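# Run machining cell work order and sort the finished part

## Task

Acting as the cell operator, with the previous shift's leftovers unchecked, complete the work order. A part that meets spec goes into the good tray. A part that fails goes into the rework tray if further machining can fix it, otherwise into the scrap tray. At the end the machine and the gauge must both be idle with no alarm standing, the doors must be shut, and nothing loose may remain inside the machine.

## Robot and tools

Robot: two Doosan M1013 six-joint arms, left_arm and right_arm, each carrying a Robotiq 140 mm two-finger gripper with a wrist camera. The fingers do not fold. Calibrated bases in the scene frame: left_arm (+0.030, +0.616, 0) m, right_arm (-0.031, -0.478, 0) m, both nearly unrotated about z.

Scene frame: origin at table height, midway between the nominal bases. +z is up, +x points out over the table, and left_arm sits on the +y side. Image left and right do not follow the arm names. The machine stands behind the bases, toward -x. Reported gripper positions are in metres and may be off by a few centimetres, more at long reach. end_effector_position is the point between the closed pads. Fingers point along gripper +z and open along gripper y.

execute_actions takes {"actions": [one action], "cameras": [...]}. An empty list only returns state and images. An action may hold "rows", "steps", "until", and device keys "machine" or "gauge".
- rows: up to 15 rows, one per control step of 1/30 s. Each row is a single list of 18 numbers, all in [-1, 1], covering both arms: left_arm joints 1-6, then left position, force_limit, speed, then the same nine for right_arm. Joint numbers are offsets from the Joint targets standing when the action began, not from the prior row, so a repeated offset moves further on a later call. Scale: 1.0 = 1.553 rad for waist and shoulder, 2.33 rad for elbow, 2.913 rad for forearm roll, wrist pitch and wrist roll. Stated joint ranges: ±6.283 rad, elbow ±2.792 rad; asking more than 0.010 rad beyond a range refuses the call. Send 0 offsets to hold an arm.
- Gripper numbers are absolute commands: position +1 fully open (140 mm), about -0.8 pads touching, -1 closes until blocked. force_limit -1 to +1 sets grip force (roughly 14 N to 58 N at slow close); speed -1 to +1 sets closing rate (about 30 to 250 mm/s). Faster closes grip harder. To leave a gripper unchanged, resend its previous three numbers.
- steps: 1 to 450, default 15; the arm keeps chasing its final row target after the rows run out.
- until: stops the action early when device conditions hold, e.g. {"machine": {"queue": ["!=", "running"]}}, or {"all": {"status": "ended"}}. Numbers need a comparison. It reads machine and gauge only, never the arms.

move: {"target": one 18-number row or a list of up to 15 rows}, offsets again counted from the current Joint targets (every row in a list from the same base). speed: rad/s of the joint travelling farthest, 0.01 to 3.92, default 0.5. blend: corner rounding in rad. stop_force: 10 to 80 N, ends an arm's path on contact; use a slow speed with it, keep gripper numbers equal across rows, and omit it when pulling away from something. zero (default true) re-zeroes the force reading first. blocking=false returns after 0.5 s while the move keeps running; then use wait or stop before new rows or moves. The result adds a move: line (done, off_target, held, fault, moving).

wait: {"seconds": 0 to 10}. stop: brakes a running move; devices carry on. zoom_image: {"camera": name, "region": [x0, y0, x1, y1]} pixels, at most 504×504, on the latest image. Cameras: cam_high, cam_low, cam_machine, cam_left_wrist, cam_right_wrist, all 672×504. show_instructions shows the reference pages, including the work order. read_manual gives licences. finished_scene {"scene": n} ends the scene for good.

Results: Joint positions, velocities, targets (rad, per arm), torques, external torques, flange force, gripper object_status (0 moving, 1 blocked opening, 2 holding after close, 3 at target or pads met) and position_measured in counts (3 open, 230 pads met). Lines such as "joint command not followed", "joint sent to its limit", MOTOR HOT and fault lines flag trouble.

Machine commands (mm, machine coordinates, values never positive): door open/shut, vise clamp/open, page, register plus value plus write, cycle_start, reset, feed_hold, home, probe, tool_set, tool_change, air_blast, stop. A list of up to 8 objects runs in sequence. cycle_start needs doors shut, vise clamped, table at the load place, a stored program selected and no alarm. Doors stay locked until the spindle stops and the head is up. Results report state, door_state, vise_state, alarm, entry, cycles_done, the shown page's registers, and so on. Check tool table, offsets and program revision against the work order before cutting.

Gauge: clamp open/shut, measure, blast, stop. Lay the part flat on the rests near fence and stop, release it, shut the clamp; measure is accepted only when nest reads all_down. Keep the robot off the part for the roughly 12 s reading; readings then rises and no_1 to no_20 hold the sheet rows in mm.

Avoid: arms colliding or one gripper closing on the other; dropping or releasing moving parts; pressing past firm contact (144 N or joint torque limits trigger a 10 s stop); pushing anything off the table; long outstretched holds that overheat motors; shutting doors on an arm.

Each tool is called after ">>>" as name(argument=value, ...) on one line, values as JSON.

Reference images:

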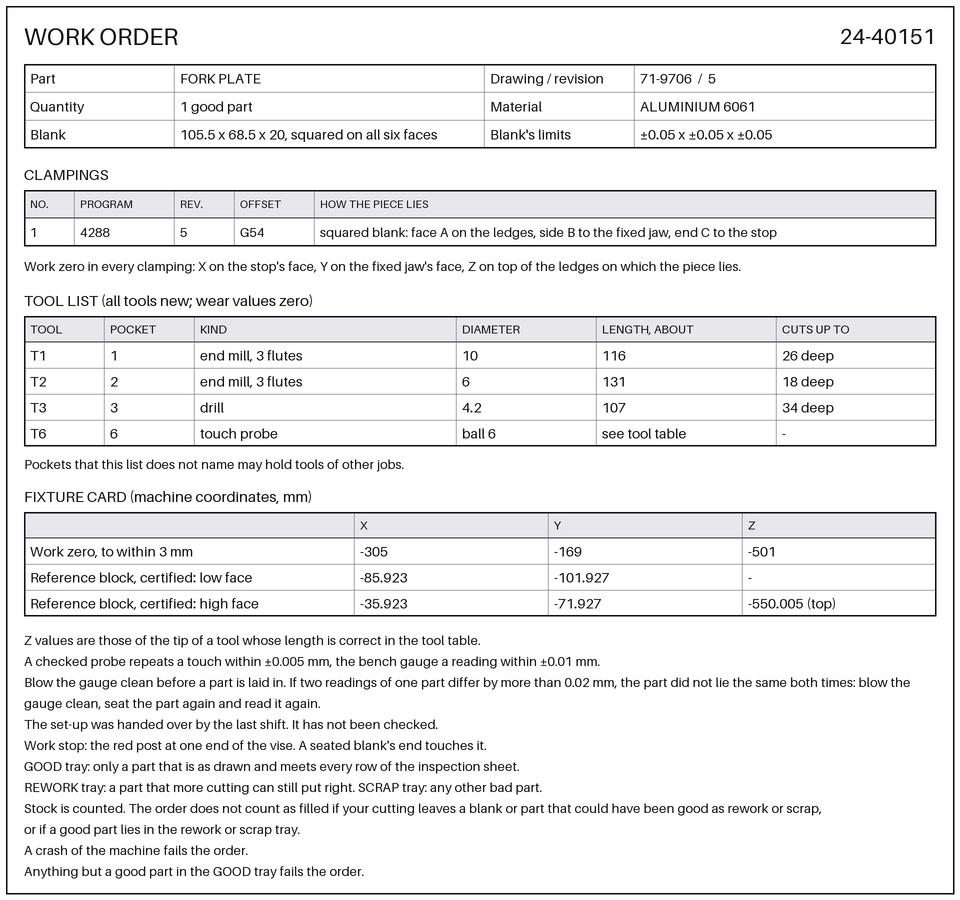

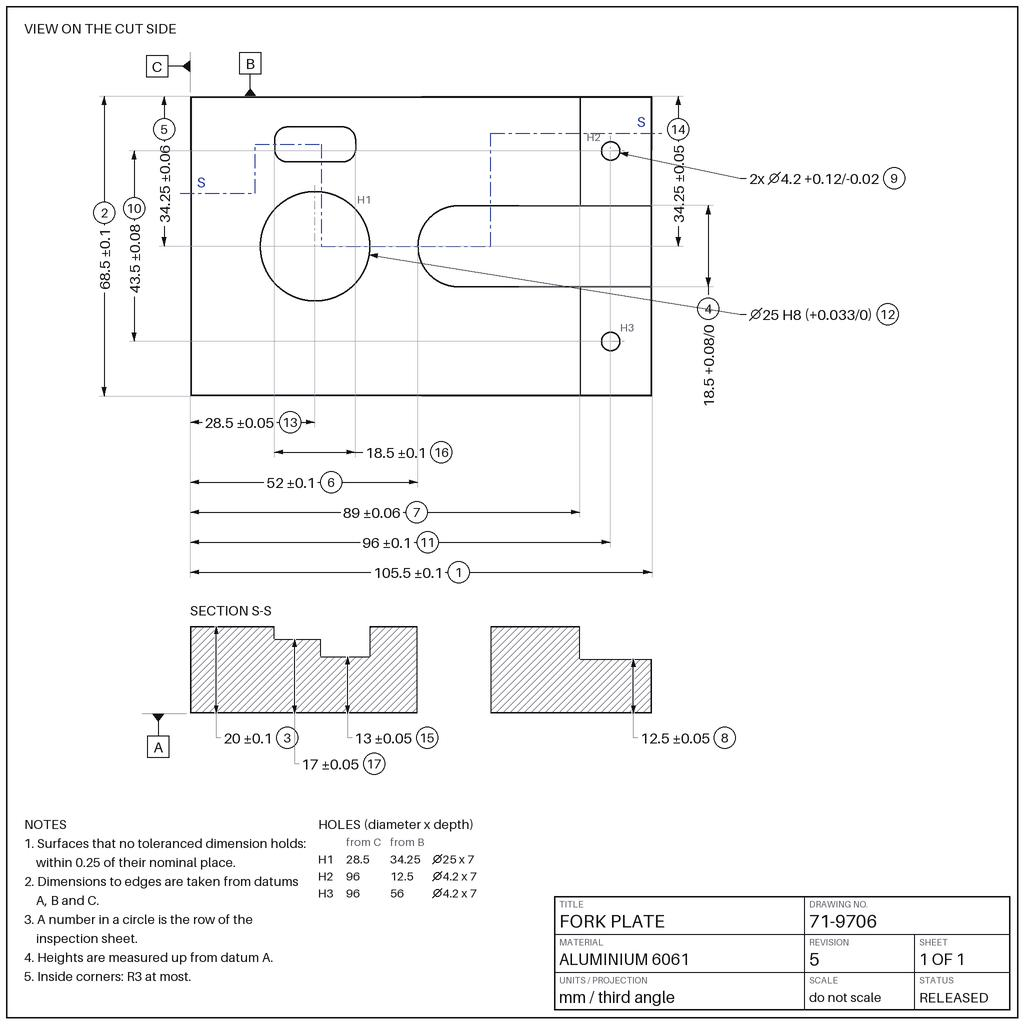

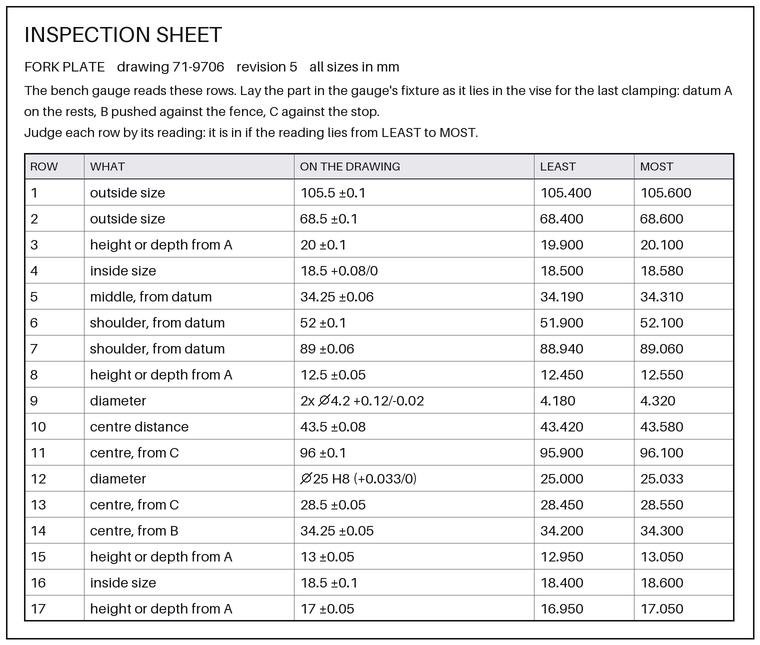

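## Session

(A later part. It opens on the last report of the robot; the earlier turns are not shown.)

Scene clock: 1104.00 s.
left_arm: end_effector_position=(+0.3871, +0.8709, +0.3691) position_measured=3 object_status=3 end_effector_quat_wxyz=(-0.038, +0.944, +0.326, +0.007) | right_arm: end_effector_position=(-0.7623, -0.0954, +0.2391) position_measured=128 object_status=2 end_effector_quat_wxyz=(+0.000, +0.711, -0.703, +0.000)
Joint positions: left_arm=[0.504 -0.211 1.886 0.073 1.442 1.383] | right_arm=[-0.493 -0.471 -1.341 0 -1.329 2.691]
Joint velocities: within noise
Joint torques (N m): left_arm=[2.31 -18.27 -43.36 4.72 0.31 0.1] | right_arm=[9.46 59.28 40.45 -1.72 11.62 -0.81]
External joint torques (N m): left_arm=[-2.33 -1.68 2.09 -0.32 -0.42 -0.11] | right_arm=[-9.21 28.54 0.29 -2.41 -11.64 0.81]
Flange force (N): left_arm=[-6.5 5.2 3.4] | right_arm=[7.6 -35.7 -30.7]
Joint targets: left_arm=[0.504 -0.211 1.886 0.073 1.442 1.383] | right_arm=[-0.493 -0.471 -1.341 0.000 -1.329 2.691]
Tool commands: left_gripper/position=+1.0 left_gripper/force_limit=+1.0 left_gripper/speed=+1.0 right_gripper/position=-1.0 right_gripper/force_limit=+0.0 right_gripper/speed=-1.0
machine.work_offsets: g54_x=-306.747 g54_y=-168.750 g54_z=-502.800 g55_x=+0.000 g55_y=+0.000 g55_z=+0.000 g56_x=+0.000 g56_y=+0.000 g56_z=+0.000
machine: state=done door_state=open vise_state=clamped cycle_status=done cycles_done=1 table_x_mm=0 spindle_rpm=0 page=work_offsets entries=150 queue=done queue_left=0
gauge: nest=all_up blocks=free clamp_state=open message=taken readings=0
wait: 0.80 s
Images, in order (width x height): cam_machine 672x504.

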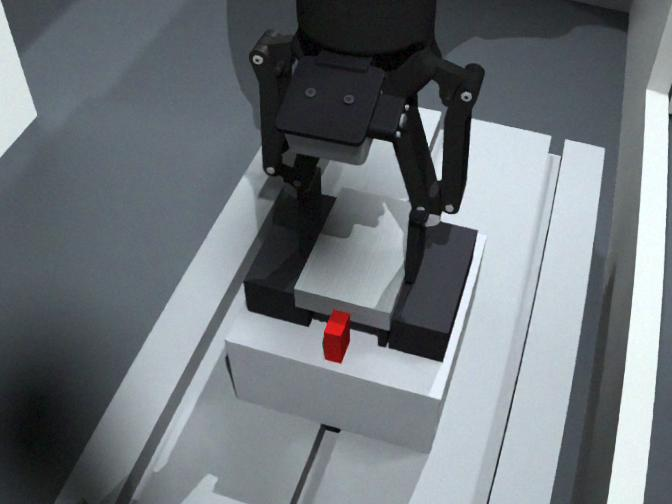

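>>> execute_actions(actions=[{"machine":{"vise":"open"},"steps":45}], cameras=[])

>>> move(target=[[0,0,0,0,0,0,1,1,1,-0.0006,0.0067,0.0115,0,-0.0128,-0.0003,-1,0,-1],[0,0,0,0,0,0,1,1,1,-0.0006,0.0197,0.0744,0,-0.07,-0.0003,-1,0,-1],[0,0,0,0,0,0,1,1,1,0,0.5608,-0.2266,0,-0.1174,0,-1,0,-1],[0,0,0,0,0,0,1,1,1,-0.9704,0.5608,-0.2266,0,-0.1174,-0.5132,-1,0,-1]], speed=[0.04,0.12,0.5,0.6], blend=[0,0.03,0.1,0], cameras=["cam_machine","cam_right_wrist"])

Scene clock: 1114.60 s.
left_arm: end_effector_position=(+0.3871, +0.8709, +0.3691) position_measured=3 object_status=3 end_effector_quat_wxyz=(-0.038, +0.944, +0.326, +0.007) | right_arm: end_effector_position=(-0.7623, -0.0954, +0.2391) position_measured=128 object_status=2 end_effector_quat_wxyz=(+0.000, +0.711, -0.703, +0.000)
Joint positions: left_arm=[0.504 -0.211 1.886 0.073 1.442 1.383] | right_arm=[-0.493 -0.471 -1.341 0 -1.329 2.691]
Joint velocities: within noise
Joint torques (N m): left_arm=[2.42 -18.31 -43.33 4.69 0.33 0.1] | right_arm=[9.93 59.06 40.32 -1.58 11.58 -0.77]
External joint torques (N m): left_arm=[-2.37 -2.08 1.97 -0.28 -0.43 -0.1] | right_arm=[-9.67 28.87 0.55 -2.57 -11.6 0.77]
Flange force (N): left_arm=[-7.0 5.3 3.1] | right_arm=[7.0 -35.9 -31.1]
Joint targets: left_arm=[0.504 -0.211 1.886 0.073 1.442 1.383] | right_arm=[-0.493 -0.471 -1.341 0.000 -1.329 2.691]
Tool commands: left_gripper/position=+1.0 left_gripper/force_limit=+1.0 left_gripper/speed=+1.0 right_gripper/position=-1.0 right_gripper/force_limit=+0.0 right_gripper/speed=-1.0
machine.work_offsets: g54_x=-306.747 g54_y=-168.750 g54_z=-502.800 g55_x=+0.000 g55_y=+0.000 g55_z=+0.000 g56_x=+0.000 g56_y=+0.000 g56_z=+0.000
machine: state=idle door_state=open vise_state=open cycle_status=done cycles_done=1 table_x_mm=0 spindle_rpm=0 page=work_offsets entries=150 queue=done queue_left=0
gauge: nest=all_up blocks=free clamp_state=open message=taken readings=0
No camera images: "cameras" was empty.

Scene clock: 1121.63 s.
left_arm: end_effector_position=(+0.3871, +0.8709, +0.3691) position_measured=3 object_status=3 end_effector_quat_wxyz=(-0.038, +0.944, +0.326, +0.007) | right_arm: end_effector_position=(+0.1169, -0.1971, +0.4481) position_measured=128 object_status=2 end_effector_quat_wxyz=(-0.001, +0.706, -0.708, +0.000)
Joint positions: left_arm=[0.504 -0.211 1.886 0.073 1.442 1.383] | right_arm=[-2 0.4 -1.869 0 -1.671 1.197]
Joint velocities: within noise
Joint torques (N m): left_arm=[2.3 -18.25 -43.44 4.74 0.29 0.15] | right_arm=[2.65 -0.71 44.13 -4.74 0.46 -0.28]
External joint torques (N m): left_arm=[-2.37 -1.34 2.27 -0.35 -0.41 -0.16] | right_arm=[-2.77 2.65 -2.45 0.44 -0.52 0.28]
Flange force (N): left_arm=[-6.2 5.5 3.7] | right_arm=[9.3 -4.0 4.2]
Joint targets: left_arm=[0.504 -0.211 1.886 0.073 1.442 1.383] | right_arm=[-2.000 0.400 -1.869 0.000 -1.671 1.196]
machine.work_offsets: g54_x=-306.747 g54_y=-168.750 g54_z=-502.800 g55_x=+0.000 g55_y=+0.000 g55_z=+0.000 g56_x=+0.000 g56_y=+0.000 g56_z=+0.000
machine: state=idle door_state=open vise_state=open cycle_status=done cycles_done=1 table_x_mm=0 spindle_rpm=0 page=work_offsets entries=150 queue=done queue_left=0
gauge: nest=all_up blocks=free clamp_state=open message=taken readings=0
move: done
Images, in order (width x height): cam_machine 672x504, cam_right_wrist 672x504.

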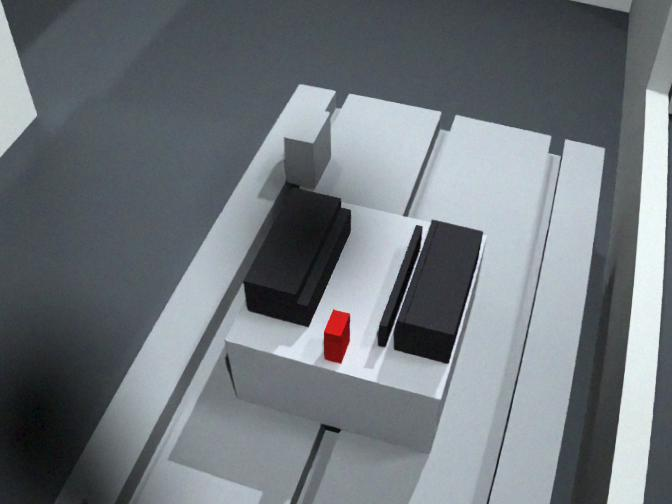

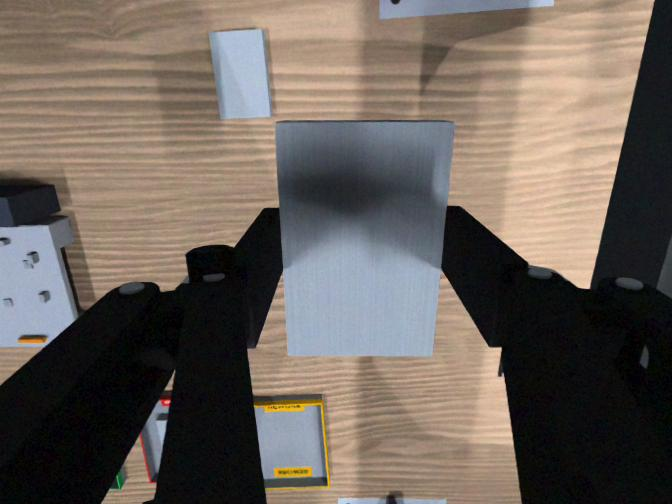

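>>> execute_actions(actions=[{"machine":{"door":"shut"},"steps":5}], cameras=["cam_high","cam_low","cam_right_wrist"])

>>> zoom_image(camera="cam_high", region=[255, 195, 385, 292])

Scene clock: 1136.33 s.
left_arm: end_effector_position=(+0.3871, +0.8709, +0.3691) position_measured=3 object_status=3 end_effector_quat_wxyz=(-0.038, +0.944, +0.326, +0.007) | right_arm: end_effector_position=(+0.1170, -0.1971, +0.4481) position_measured=128 object_status=2 end_effector_quat_wxyz=(-0.001, +0.706, -0.708, +0.000)
Joint positions: left_arm=[0.504 -0.211 1.886 0.073 1.442 1.383] | right_arm=[-2 0.4 -1.869 0 -1.671 1.196]
Joint velocities: within noise
Joint torques (N m): left_arm=[2.24 -18.31 -43.27 4.72 0.29 0.11] | right_arm=[1.97 -0.35 44.29 -4.79 0.36 -0.09]
External joint torques (N m): left_arm=[-2.31 -1.23 2.1 -0.32 -0.41 -0.12] | right_arm=[-2.08 1.89 -2.89 0.52 -0.42 0.09]
Flange force (N): left_arm=[-5.8 5.3 3.5] | right_arm=[7.9 -3.0 5.1]
Joint targets: left_arm=[0.504 -0.211 1.886 0.073 1.442 1.383] | right_arm=[-2.000 0.400 -1.869 0.000 -1.671 1.196]
Tool commands: left_gripper/position=+1.0 left_gripper/force_limit=+1.0 left_gripper/speed=+1.0 right_gripper/position=-1.0 right_gripper/force_limit=+0.0 right_gripper/speed=-1.0
machine.work_offsets: g54_x=-306.747 g54_y=-168.750 g54_z=-502.800 g55_x=+0.000 g55_y=+0.000 g55_z=+0.000 g56_x=+0.000 g56_y=+0.000 g56_z=+0.000
machine: state=idle door_state=between vise_state=open cycle_status=done cycles_done=1 table_x_mm=0 spindle_rpm=0 page=work_offsets entries=150 queue=running queue_left=0
gauge: nest=all_up blocks=free clamp_state=open message=taken readings=0
Images, in order (width x height): cam_high 672x504, cam_low 672x504, cam_right_wrist 672x504.

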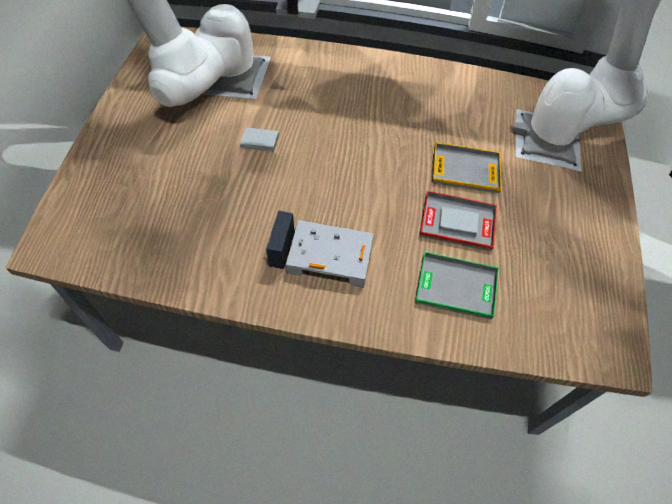

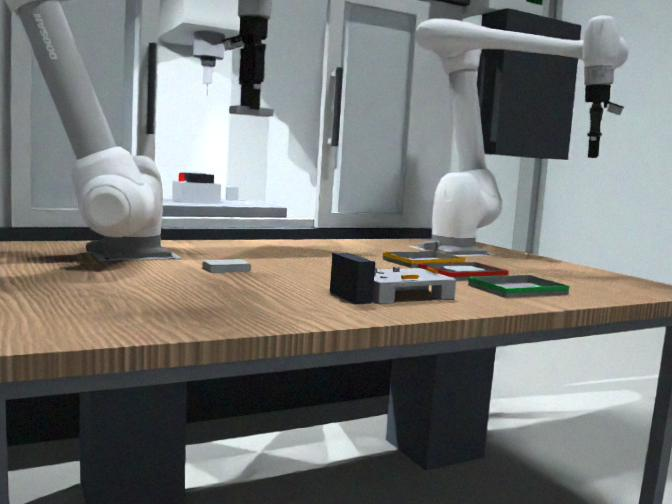

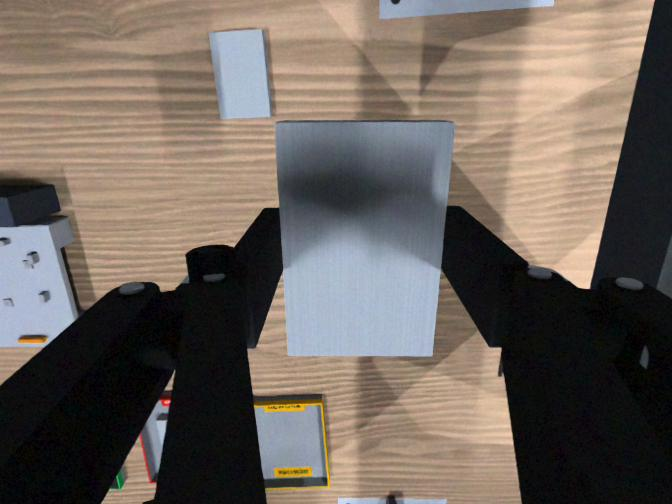

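Scaled by 3.877.

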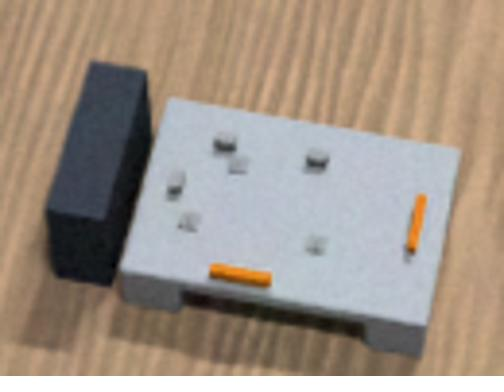

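>>> move(target=[0,0,0,0,0,0,1,1,1,-0.3506,-0.5274,0.2257,0,0.1001,-0.1871,-1,0,-1], speed=0.5, cameras=["cam_high","cam_right_wrist","cam_low"])

Scene clock: 1155.57 s.
left_arm: end_effector_position=(+0.3871, +0.8709, +0.3691) position_measured=3 object_status=3 end_effector_quat_wxyz=(-0.038, +0.944, +0.326, +0.007) | right_arm: end_effector_position=(+0.6278, -0.0202, +0.2803) position_measured=128 object_status=2 end_effector_quat_wxyz=(+0.000, +0.707, -0.708, +0.000)
Joint positions: left_arm=[0.504 -0.211 1.886 0.073 1.442 1.383] | right_arm=[-2.545 -0.419 -1.343 0 -1.38 0.652]
Joint velocities: within noise
Joint torques (N m): left_arm=[2.44 -18.54 -43.46 4.74 0.3 0.09] | right_arm=[1.18 82.32 43.57 -4.7 0.24 0.15]
External joint torques (N m): left_arm=[-2.42 -1.58 2.17 -0.33 -0.41 -0.1] | right_arm=[-1.38 1.53 -2.27 0.42 -0.28 -0.15]
Flange force (N): left_arm=[-6.5 5.5 3.5] | right_arm=[5.9 5.1 2.1]
Joint targets: left_arm=[0.504 -0.211 1.886 0.073 1.442 1.383] | right_arm=[-2.545 -0.419 -1.343 0.000 -1.380 0.651]
machine.work_offsets: g54_x=-306.747 g54_y=-168.750 g54_z=-502.800 g55_x=+0.000 g55_y=+0.000 g55_z=+0.000 g56_x=+0.000 g56_y=+0.000 g56_z=+0.000
machine: state=idle door_state=shut vise_state=open cycle_status=done cycles_done=1 table_x_mm=0 spindle_rpm=0 page=work_offsets entries=150 queue=done queue_left=0
gauge: nest=all_up blocks=free clamp_state=open message=taken readings=0
move: done
Images, in order (width x height): cam_high 672x504, cam_low 672x504, cam_right_wrist 672x504.

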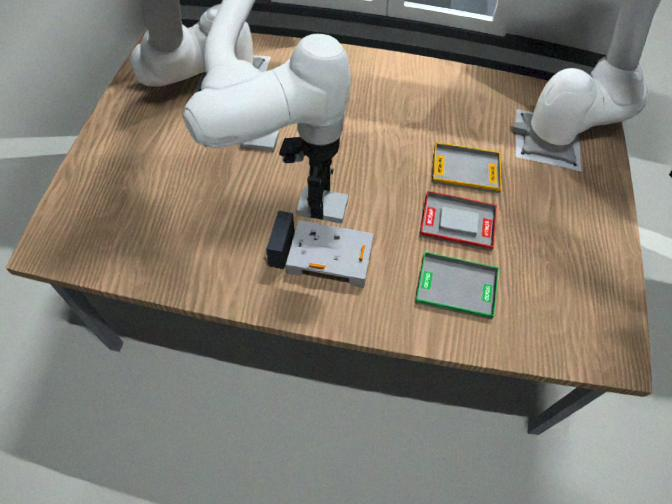

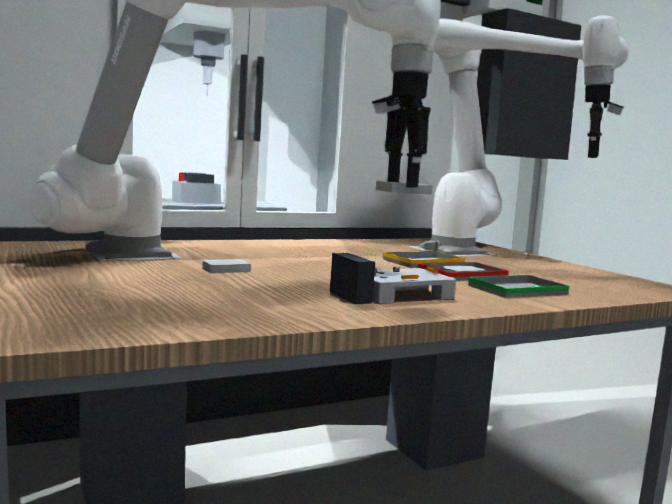

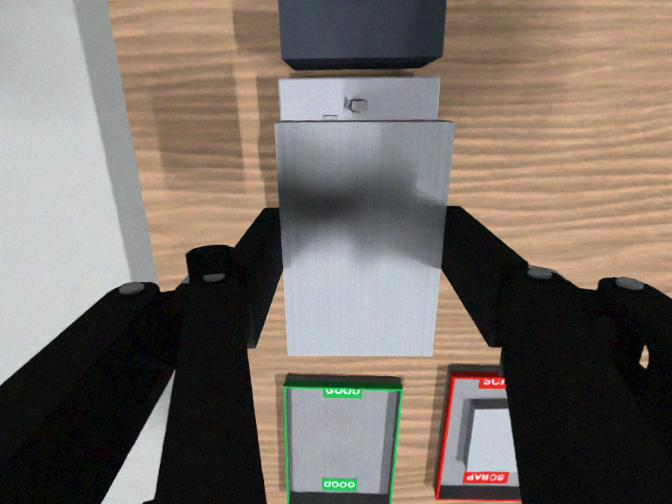

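>>> move(target=[0,0,0,0,0,0,1,1,1,0.0776,0.1105,-0.1011,0,0.0221,0.0412,-1,0,-1], speed=0.4, cameras=["cam_right_wrist"])

>>> zoom_image(camera="cam_right_wrist", region=[120, 60, 300, 240])

Scene clock: 1177.50 s.
left_arm: end_effector_position=(+0.3871, +0.8709, +0.3691) position_measured=3 object_status=3 end_effector_quat_wxyz=(-0.038, +0.944, +0.326, +0.007) | right_arm: end_effector_position=(+0.4905, -0.0197, +0.2801) position_measured=128 object_status=2 end_effector_quat_wxyz=(+0.000, +0.707, -0.708, +0.000)
Joint positions: left_arm=[0.504 -0.211 1.886 0.073 1.442 1.383] | right_arm=[-2.424 -0.248 -1.578 0 -1.315 0.771]
Joint velocities: within noise
Joint torques (N m): left_arm=[2.66 -18.33 -43.35 4.73 0.34 0.14] | right_arm=[1.93 66.36 42.61 -4.67 0.32 0.08]
External joint torques (N m): left_arm=[-2.65 -1.77 2.07 -0.33 -0.45 -0.14] | right_arm=[-2.18 -0.23 -2.04 0.47 -0.36 -0.08]
Flange force (N): left_arm=[-6.8 6.1 3.3] | right_arm=[4.7 0.4 2.2]
Joint targets: left_arm=[0.504 -0.211 1.886 0.073 1.442 1.383] | right_arm=[-2.424 -0.247 -1.578 0.000 -1.315 0.771]
machine.work_offsets: g54_x=-306.747 g54_y=-168.750 g54_z=-502.800 g55_x=+0.000 g55_y=+0.000 g55_z=+0.000 g56_x=+0.000 g56_y=+0.000 g56_z=+0.000
machine: state=idle door_state=shut vise_state=open cycle_status=done cycles_done=1 table_x_mm=0 spindle_rpm=0 page=work_offsets entries=150 queue=done queue_left=0
gauge: nest=all_up blocks=free clamp_state=open message=taken readings=0
move: done
Images, in order (width x height): cam_right_wrist 672x504.

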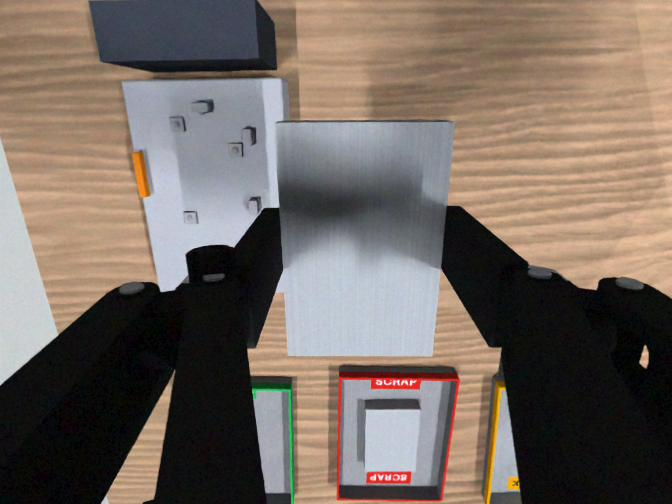

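Scaled by 2.800.

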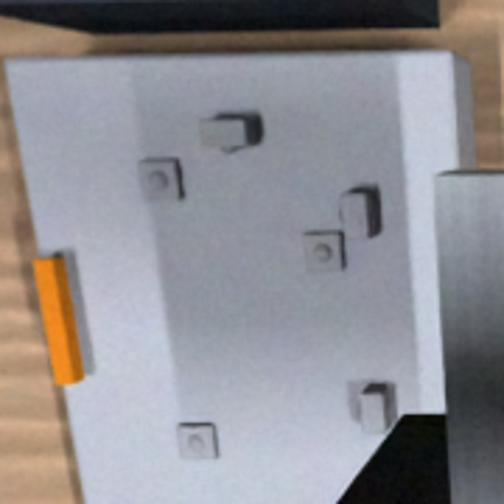

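>>> move(target=[0,0,0,0,0,0,1,1,1,0,-0.0445,-0.0596,0,0.0709,0,-1,0,-1], speed=0.3, cameras=["cam_right_wrist","cam_high"])

>>> zoom_image(camera="cam_right_wrist", region=[80, 30, 300, 210])

Scene clock: 1211.97 s.
left_arm: end_effector_position=(+0.3871, +0.8709, +0.3691) position_measured=3 object_status=3 end_effector_quat_wxyz=(-0.038, +0.944, +0.326, +0.007) | right_arm: end_effector_position=(+0.4904, -0.0198, +0.1596) position_measured=128 object_status=2 end_effector_quat_wxyz=(+0.000, +0.707, -0.708, +0.000)
Joint positions: left_arm=[0.504 -0.211 1.886 0.073 1.442 1.383] | right_arm=[-2.424 -0.317 -1.717 0 -1.109 0.771]
Joint velocities: within noise
Joint torques (N m): left_arm=[2.5 -18.33 -43.23 4.75 0.33 0.16] | right_arm=[2.06 68.36 39.06 -4.31 0.25 -0.1]
External joint torques (N m): left_arm=[-2.54 -1.42 2.02 -0.34 -0.44 -0.16] | right_arm=[-2.3 1.4 -1.75 0.44 -0.31 0.1]
Flange force (N): left_arm=[-6.1 5.9 3.3] | right_arm=[5.9 1.9 0.2]
Joint targets: left_arm=[0.504 -0.211 1.886 0.073 1.442 1.383] | right_arm=[-2.424 -0.317 -1.717 0.000 -1.109 0.771]
machine.work_offsets: g54_x=-306.747 g54_y=-168.750 g54_z=-502.800 g55_x=+0.000 g55_y=+0.000 g55_z=+0.000 g56_x=+0.000 g56_y=+0.000 g56_z=+0.000
machine: state=idle door_state=shut vise_state=open cycle_status=done cycles_done=1 table_x_mm=0 spindle_rpm=0 page=work_offsets entries=150 queue=done queue_left=0
gauge: nest=all_up blocks=free clamp_state=open message=taken readings=0
move: done
Images, in order (width x height): cam_high 672x504, cam_right_wrist 672x504.

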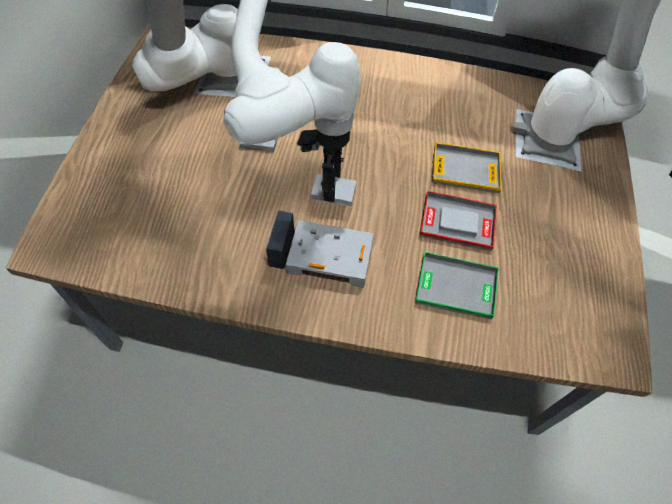

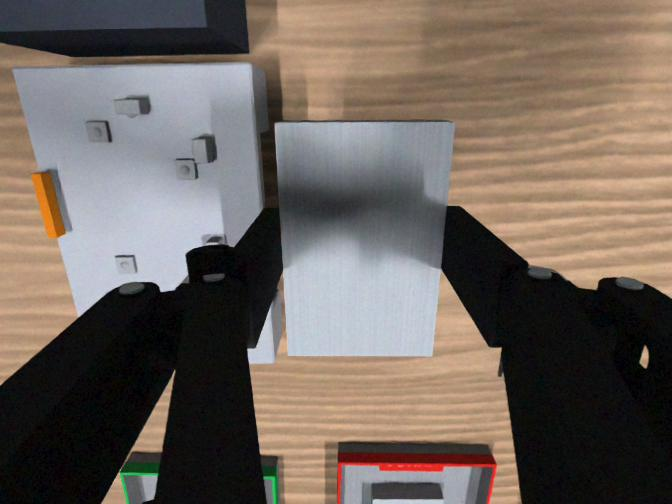

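Scaled by 2.291.

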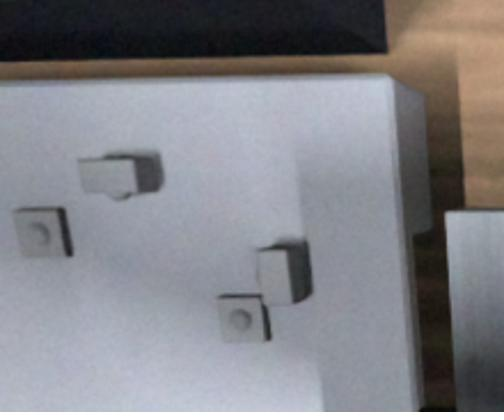

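>>> move(target=[0,0,0,0,0,0,1,1,1,-0.0744,-0.1146,0.0884,0,-0.0091,-0.0394,-1,0,-1], speed=0.3, cameras=["cam_right_wrist","cam_high","cam_low"])

>>> zoom_image(camera="cam_right_wrist", region=[250, 40, 480, 210])

Scene clock: 1236.70 s.
left_arm: end_effector_position=(+0.3871, +0.8709, +0.3691) position_measured=3 object_status=3 end_effector_quat_wxyz=(-0.038, +0.944, +0.326, +0.007) | right_arm: end_effector_position=(+0.6257, -0.0168, +0.1301) position_measured=128 object_status=2 end_effector_quat_wxyz=(+0.000, +0.706, -0.708, +0.000)
Joint positions: left_arm=[0.504 -0.211 1.886 0.073 1.442 1.383] | right_arm=[-2.54 -0.494 -1.511 0 -1.135 0.657]
Joint velocities: within noise
Joint torques (N m): left_arm=[2.58 -18.34 -43.28 4.75 0.29 0.13] | right_arm=[2.15 85.19 40.24 -4.34 0.31 0.12]
External joint torques (N m): left_arm=[-2.55 -1.92 1.95 -0.34 -0.41 -0.13] | right_arm=[-2.36 1.87 -2.43 0.41 -0.36 -0.12]
Flange force (N): left_arm=[-6.8 5.8 3.0] | right_arm=[7.1 4.7 0.3]
Joint targets: left_arm=[0.504 -0.211 1.886 0.073 1.442 1.383] | right_arm=[-2.540 -0.495 -1.511 0.000 -1.135 0.657]
machine.work_offsets: g54_x=-306.747 g54_y=-168.750 g54_z=-502.800 g55_x=+0.000 g55_y=+0.000 g55_z=+0.000 g56_x=+0.000 g56_y=+0.000 g56_z=+0.000
machine: state=idle door_state=shut vise_state=open cycle_status=done cycles_done=1 table_x_mm=0 spindle_rpm=0 page=work_offsets entries=150 queue=done queue_left=0
gauge: nest=all_up blocks=free clamp_state=open message=taken readings=0
move: done
Images, in order (width x height): cam_high 672x504, cam_low 672x504, cam_right_wrist 672x504.

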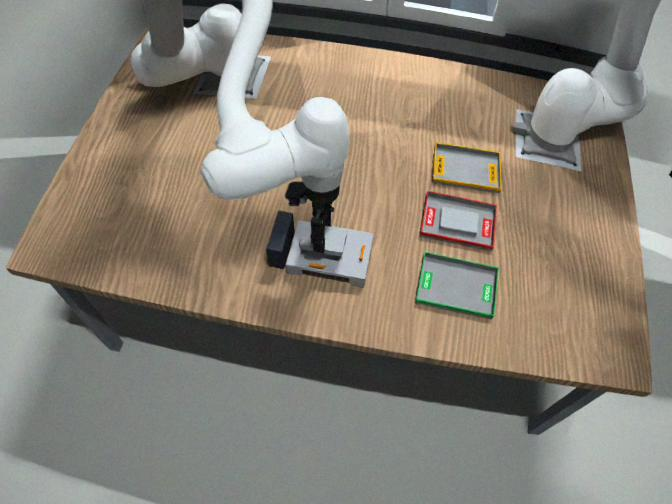

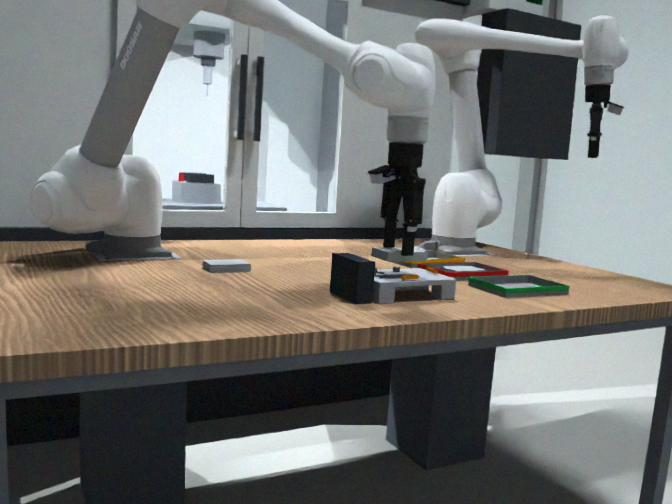

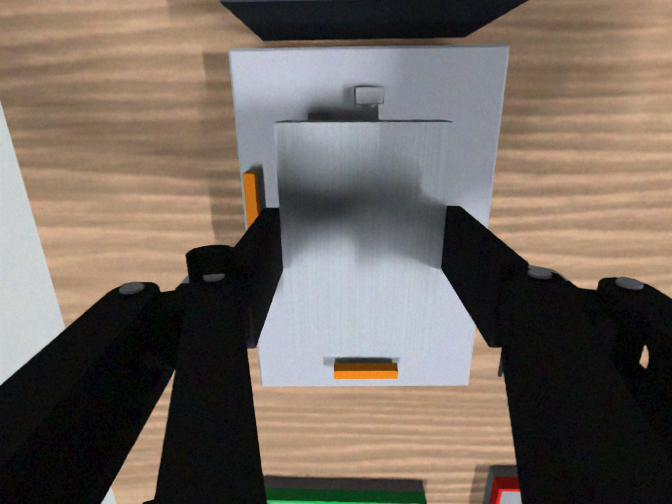

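Scaled by 2.191.

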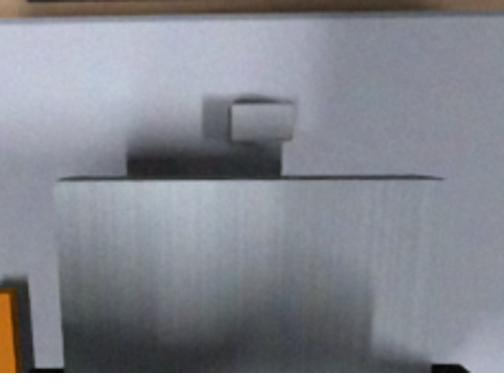

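>>> move(target=[0,0,0,0,0,0,1,1,1,-0.0014,-0.0103,-0.0112,0,0.0142,-0.0012,-1,0,-1], speed=0.12, cameras=[])

>>> move(target=[0,0,0,0,0,0,1,1,1,0,-0.0068,-0.0048,0,0.0075,0,-1,0,-1], speed=0.015, stop_force=12, cameras=["cam_right_wrist","cam_high"])

>>> zoom_image(camera="cam_high", region=[255, 195, 385, 292])

Scene clock: 1261.27 s.
left_arm: end_effector_position=(+0.3871, +0.8709, +0.3691) position_measured=3 object_status=3 end_effector_quat_wxyz=(-0.038, +0.944, +0.326, +0.007) | right_arm: end_effector_position=(+0.6253, -0.0194, +0.1043) position_measured=128 object_status=2 end_effector_quat_wxyz=(+0.000, +0.707, -0.707, +0.000)
Joint positions: left_arm=[0.504 -0.211 1.886 0.073 1.442 1.383] | right_arm=[-2.542 -0.511 -1.537 0 -1.094 0.653]
Joint velocities: within noise
Joint torques (N m): left_arm=[2.83 -18.33 -43.3 4.73 0.32 0.1] | right_arm=[1.8 85.64 38.81 -4.3 0.24 -0.15]
External joint torques (N m): left_arm=[-2.85 -1.6 2.02 -0.33 -0.44 -0.1] | right_arm=[-2.13 2.53 -1.63 0.44 -0.29 0.15]
Flange force (N): left_arm=[-6.5 6.5 3.2] | right_arm=[6.1 4.4 -1.0]
Joint targets: left_arm=[0.504 -0.211 1.886 0.073 1.442 1.383] | right_arm=[-2.542 -0.511 -1.537 0.000 -1.094 0.653]
machine.work_offsets: g54_x=-306.747 g54_y=-168.750 g54_z=-502.800 g55_x=+0.000 g55_y=+0.000 g55_z=+0.000 g56_x=+0.000 g56_y=+0.000 g56_z=+0.000
machine: state=idle door_state=shut vise_state=open cycle_status=done cycles_done=1 table_x_mm=0 spindle_rpm=0 page=work_offsets entries=150 queue=done queue_left=0
gauge: nest=all_up blocks=free clamp_state=open message=taken readings=0
move: done
No camera images: "cameras" was empty.

Scene clock: 1262.97 s.
left_arm: end_effector_position=(+0.3871, +0.8709, +0.3691) position_measured=3 object_status=3 end_effector_quat_wxyz=(-0.038, +0.944, +0.326, +0.007) | right_arm: end_effector_position=(+0.6254, -0.0194, +0.0940) position_measured=128 object_status=2 end_effector_quat_wxyz=(+0.000, +0.707, -0.707, +0.000)
Joint positions: left_arm=[0.504 -0.211 1.886 0.073 1.442 1.383] | right_arm=[-2.542 -0.518 -1.545 0 -1.078 0.653]
Joint velocities: within noise
Joint torques (N m): left_arm=[2.35 -18.25 -43.36 4.69 0.31 0.11] | right_arm=[3.05 62.13 28.43 -3.9 2.98 -0.23]
External joint torques (N m): left_arm=[-2.36 -1.68 2.12 -0.29 -0.42 -0.11] | right_arm=[-3.33 26.04 8.42 0.08 -3.02 0.23]
Flange force (N): left_arm=[-6.5 5.3 3.4] | right_arm=[11.6 9.9 -31.2]
Joint targets: left_arm=[0.504 -0.211 1.886 0.073 1.442 1.383] | right_arm=[-2.542 -0.518 -1.545 0.000 -1.078 0.653]
machine.work_offsets: g54_x=-306.747 g54_y=-168.750 g54_z=-502.800 g55_x=+0.000 g55_y=+0.000 g55_z=+0.000 g56_x=+0.000 g56_y=+0.000 g56_z=+0.000
machine: state=idle door_state=shut vise_state=open cycle_status=done cycles_done=1 table_x_mm=0 spindle_rpm=0 page=work_offsets entries=150 queue=done queue_left=0
gauge: nest=some_down blocks=free clamp_state=open message=taken readings=0
move: contact (right_arm)
Images, in order (width x height): cam_high 672x504, cam_right_wrist 672x504.

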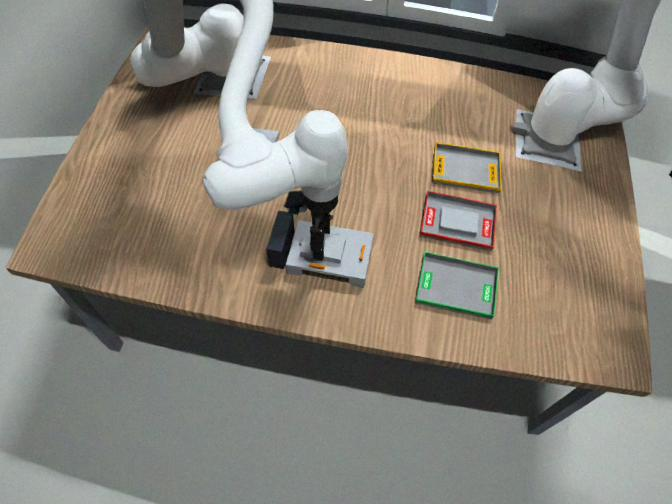

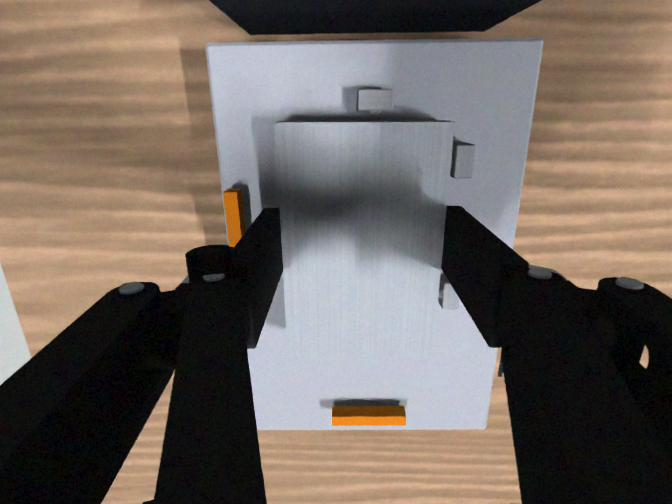

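Scaled by 3.877.

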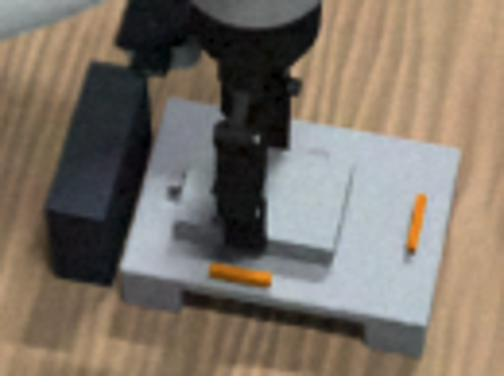

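>>> execute_actions(actions=[{"rows":[[0,0,0,0,0,0,1,1,1,0,0,0,0,0,0,0.135,-0.5,-1]],"steps":25}], cameras=["cam_right_wrist"])

>>> move(target=[[0,0,0,0,0,0,1,1,1,0,0.0109,0.0086,0,-0.0127,0,0.135,-0.5,-1],[0,0,0,0,0,0,1,1,1,0,0.0433,0.0423,0,-0.0567,0,0.135,-0.5,-1]], speed=[0.05,0.2], cameras=["cam_right_wrist"])

>>> execute_actions(actions=[{"gauge":{"clamp":"shut"},"steps":120,"until":{"gauge":{"clamp_state":"shut"}}}], cameras=["cam_right_wrist"])

Scene clock: 1276.10 s.
left_arm: end_effector_position=(+0.3871, +0.8709, +0.3691) position_measured=3 object_status=3 end_effector_quat_wxyz=(-0.038, +0.944, +0.326, +0.007) | right_arm: end_effector_position=(+0.6254, -0.0194, +0.0940) position_measured=112 object_status=3 end_effector_quat_wxyz=(+0.000, +0.707, -0.707, +0.000)
Joint positions: left_arm=[0.504 -0.211 1.886 0.073 1.442 1.383] | right_arm=[-2.542 -0.518 -1.545 0 -1.078 0.653]
Joint velocities: within noise
Joint torques (N m): left_arm=[2.57 -18.15 -43.36 4.72 0.3 0.1] | right_arm=[1.77 83.22 37.04 -4.22 0.34 -0.1]
External joint torques (N m): left_arm=[-2.63 -1.54 2.13 -0.32 -0.42 -0.1] | right_arm=[-2.07 4.78 -0.45 0.42 -0.4 0.1]
Flange force (N): left_arm=[-6.5 5.9 3.4] | right_arm=[6.2 4.6 -3.9]
Joint targets: left_arm=[0.504 -0.211 1.886 0.073 1.442 1.383] | right_arm=[-2.542 -0.518 -1.545 0.000 -1.078 0.653]
machine.work_offsets: g54_x=-306.747 g54_y=-168.750 g54_z=-502.800 g55_x=+0.000 g55_y=+0.000 g55_z=+0.000 g56_x=+0.000 g56_y=+0.000 g56_z=+0.000
machine: state=idle door_state=shut vise_state=open cycle_status=done cycles_done=1 table_x_mm=0 spindle_rpm=0 page=work_offsets entries=150 queue=done queue_left=0
gauge: nest=some_down blocks=free clamp_state=open message=taken readings=0
Images, in order (width x height): cam_right_wrist 672x504.

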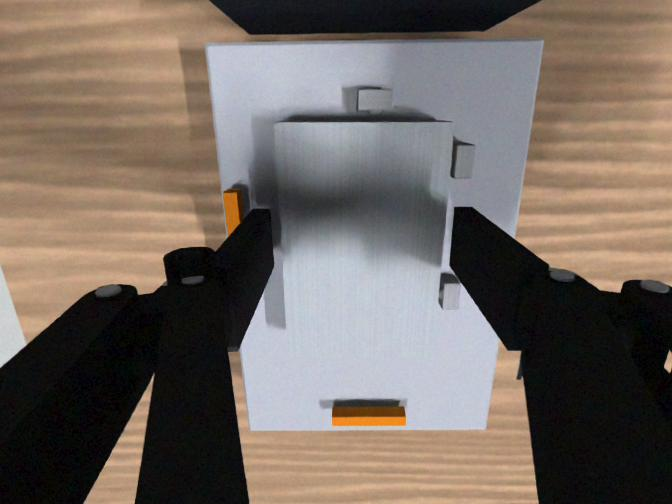

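Scene clock: 1277.93 s.
left_arm: end_effector_position=(+0.3871, +0.8709, +0.3691) position_measured=3 object_status=3 end_effector_quat_wxyz=(-0.038, +0.944, +0.326, +0.007) | right_arm: end_effector_position=(+0.6256, -0.0192, +0.1982) position_measured=112 object_status=3 end_effector_quat_wxyz=(+0.000, +0.707, -0.707, +0.000)
Joint positions: left_arm=[0.504 -0.211 1.886 0.073 1.442 1.383] | right_arm=[-2.542 -0.451 -1.447 0 -1.243 0.653]
Joint velocities: within noise
Joint torques (N m): left_arm=[2.41 -18.06 -43.33 4.73 0.32 0.13] | right_arm=[1.83 78.9 39.61 -4.57 0.6 -0.12]
External joint torques (N m): left_arm=[-2.41 -1.95 2.07 -0.33 -0.43 -0.13] | right_arm=[-2.1 5.62 -0.18 0.48 -0.64 0.12]
Flange force (N): left_arm=[-7.0 5.5 3.3] | right_arm=[6.9 5.5 -3.8]
Joint targets: left_arm=[0.504 -0.211 1.886 0.073 1.442 1.383] | right_arm=[-2.542 -0.451 -1.447 0.000 -1.243 0.653]
machine.work_offsets: g54_x=-306.747 g54_y=-168.750 g54_z=-502.800 g55_x=+0.000 g55_y=+0.000 g55_z=+0.000 g56_x=+0.000 g56_y=+0.000 g56_z=+0.000
machine: state=idle door_state=shut vise_state=open cycle_status=done cycles_done=1 table_x_mm=0 spindle_rpm=0 page=work_offsets entries=150 queue=done queue_left=0
gauge: nest=some_down blocks=free clamp_state=open message=taken readings=0
move: done
Images, in order (width x height): cam_right_wrist 672x504.

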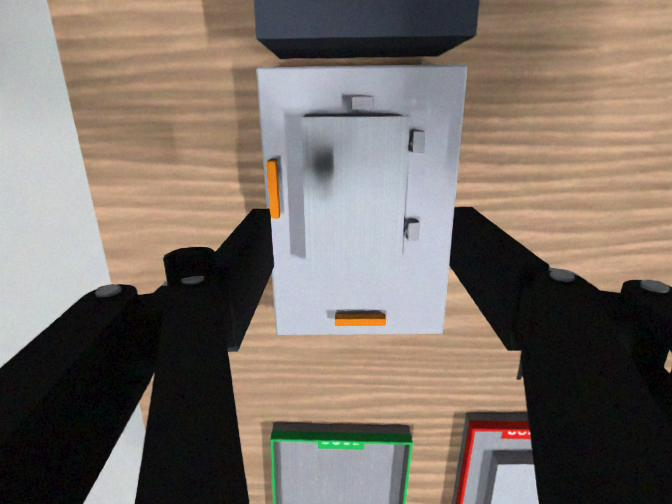

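Scene clock: 1281.37 s.
left_arm: end_effector_position=(+0.3871, +0.8709, +0.3691) position_measured=3 object_status=3 end_effector_quat_wxyz=(-0.038, +0.944, +0.326, +0.007) | right_arm: end_effector_position=(+0.6256, -0.0192, +0.1983) position_measured=112 object_status=3 end_effector_quat_wxyz=(+0.000, +0.707, -0.707, +0.000)
Joint positions: left_arm=[0.504 -0.211 1.886 0.073 1.442 1.383] | right_arm=[-2.542 -0.451 -1.447 0 -1.243 0.653]
Joint velocities: within noise
Joint torques (N m): left_arm=[2.66 -18.09 -43.28 4.72 0.29 0.09] | right_arm=[1.73 79.69 39.86 -4.49 0.32 -0.06]
External joint torques (N m): left_arm=[-2.6 -2.29 1.94 -0.31 -0.4 -0.1] | right_arm=[-2.03 5.06 -0.41 0.4 -0.37 0.06]
Flange force (N): left_arm=[-7.4 5.7 2.9] | right_arm=[6.8 5.4 -2.8]
Joint targets: left_arm=[0.504 -0.211 1.886 0.073 1.442 1.383] | right_arm=[-2.542 -0.451 -1.447 0.000 -1.243 0.653]
Tool commands: left_gripper/position=+1.0 left_gripper/force_limit=+1.0 left_gripper/speed=+1.0 right_gripper/position=+0.135 right_gripper/force_limit=-0.5 right_gripper/speed=-1.0
machine.work_offsets: g54_x=-306.747 g54_y=-168.750 g54_z=-502.800 g55_x=+0.000 g55_y=+0.000 g55_z=+0.000 g56_x=+0.000 g56_y=+0.000 g56_z=+0.000
machine: state=idle door_state=shut vise_state=open cycle_status=done cycles_done=1 table_x_mm=0 spindle_rpm=0 page=work_offsets entries=150 queue=done queue_left=0
gauge: nest=all_down blocks=all clamp_state=shut message=taken readings=0
Images, in order (width x height): cam_right_wrist 672x504.

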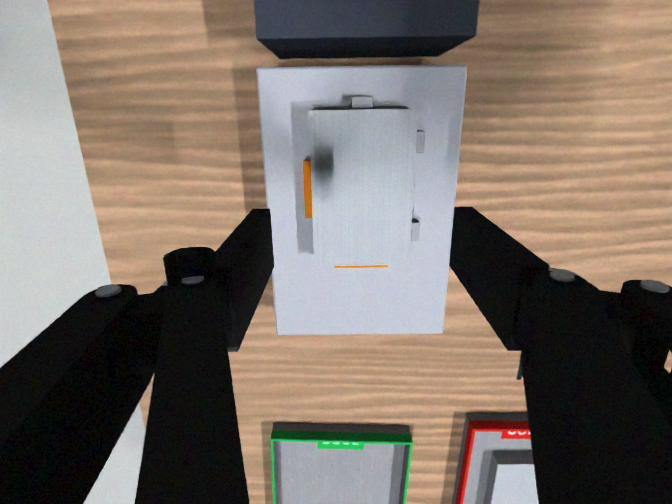

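>>> execute_actions(actions=[{"gauge":{"measure":true},"steps":420,"until":{"gauge":{"readings":[">",0]}}}], cameras=[])

Scene clock: 1301.53 s.
left_arm: end_effector_position=(+0.3871, +0.8709, +0.3691) position_measured=3 object_status=3 end_effector_quat_wxyz=(-0.038, +0.944, +0.326, +0.007) | right_arm: end_effector_position=(+0.6255, -0.0193, +0.1983) position_measured=112 object_status=3 end_effector_quat_wxyz=(+0.000, +0.707, -0.707, +0.000)
Joint positions: left_arm=[0.504 -0.211 1.886 0.073 1.442 1.383] | right_arm=[-2.542 -0.451 -1.447 0 -1.243 0.653]
Joint velocities: within noise
Joint torques (N m): left_arm=[2.3 -18.12 -43.24 4.74 0.31 0.09] | right_arm=[1.93 79.79 40.18 -4.55 0.36 -0.1]
External joint torques (N m): left_arm=[-2.25 -2.19 1.89 -0.33 -0.42 -0.09] | right_arm=[-2.21 5.01 -0.63 0.45 -0.41 0.1]
Flange force (N): left_arm=[-7.0 4.9 3.0] | right_arm=[7.2 5.6 -2.6]
Joint targets: left_arm=[0.504 -0.211 1.886 0.073 1.442 1.383] | right_arm=[-2.542 -0.451 -1.447 0.000 -1.243 0.653]
Tool commands: left_gripper/position=+1.0 left_gripper/force_limit=+1.0 left_gripper/speed=+1.0 right_gripper/position=+0.135 right_gripper/force_limit=-0.5 right_gripper/speed=-1.0
machine.work_offsets: g54_x=-306.747 g54_y=-168.750 g54_z=-502.800 g55_x=+0.000 g55_y=+0.000 g55_z=+0.000 g56_x=+0.000 g56_y=+0.000 g56_z=+0.000
machine: state=idle door_state=shut vise_state=open cycle_status=done cycles_done=1 table_x_mm=0 spindle_rpm=0 page=work_offsets entries=150 queue=done queue_left=0
gauge: nest=all_down blocks=all clamp_state=shut message=taken readings=1 no_1=105.456 no_2=68.487 no_3=20.045 no_4=18.536 no_5=34.253 no_6=51.992 no_7=89.001 no_8=12.491 no_9=4.200 no_10=43.499 no_11=96.003 no_12=25.019 no_13=28.501 no_14=34.254 no_15=13.003 no_16=18.502 no_17=16.999
No camera images: "cameras" was empty.


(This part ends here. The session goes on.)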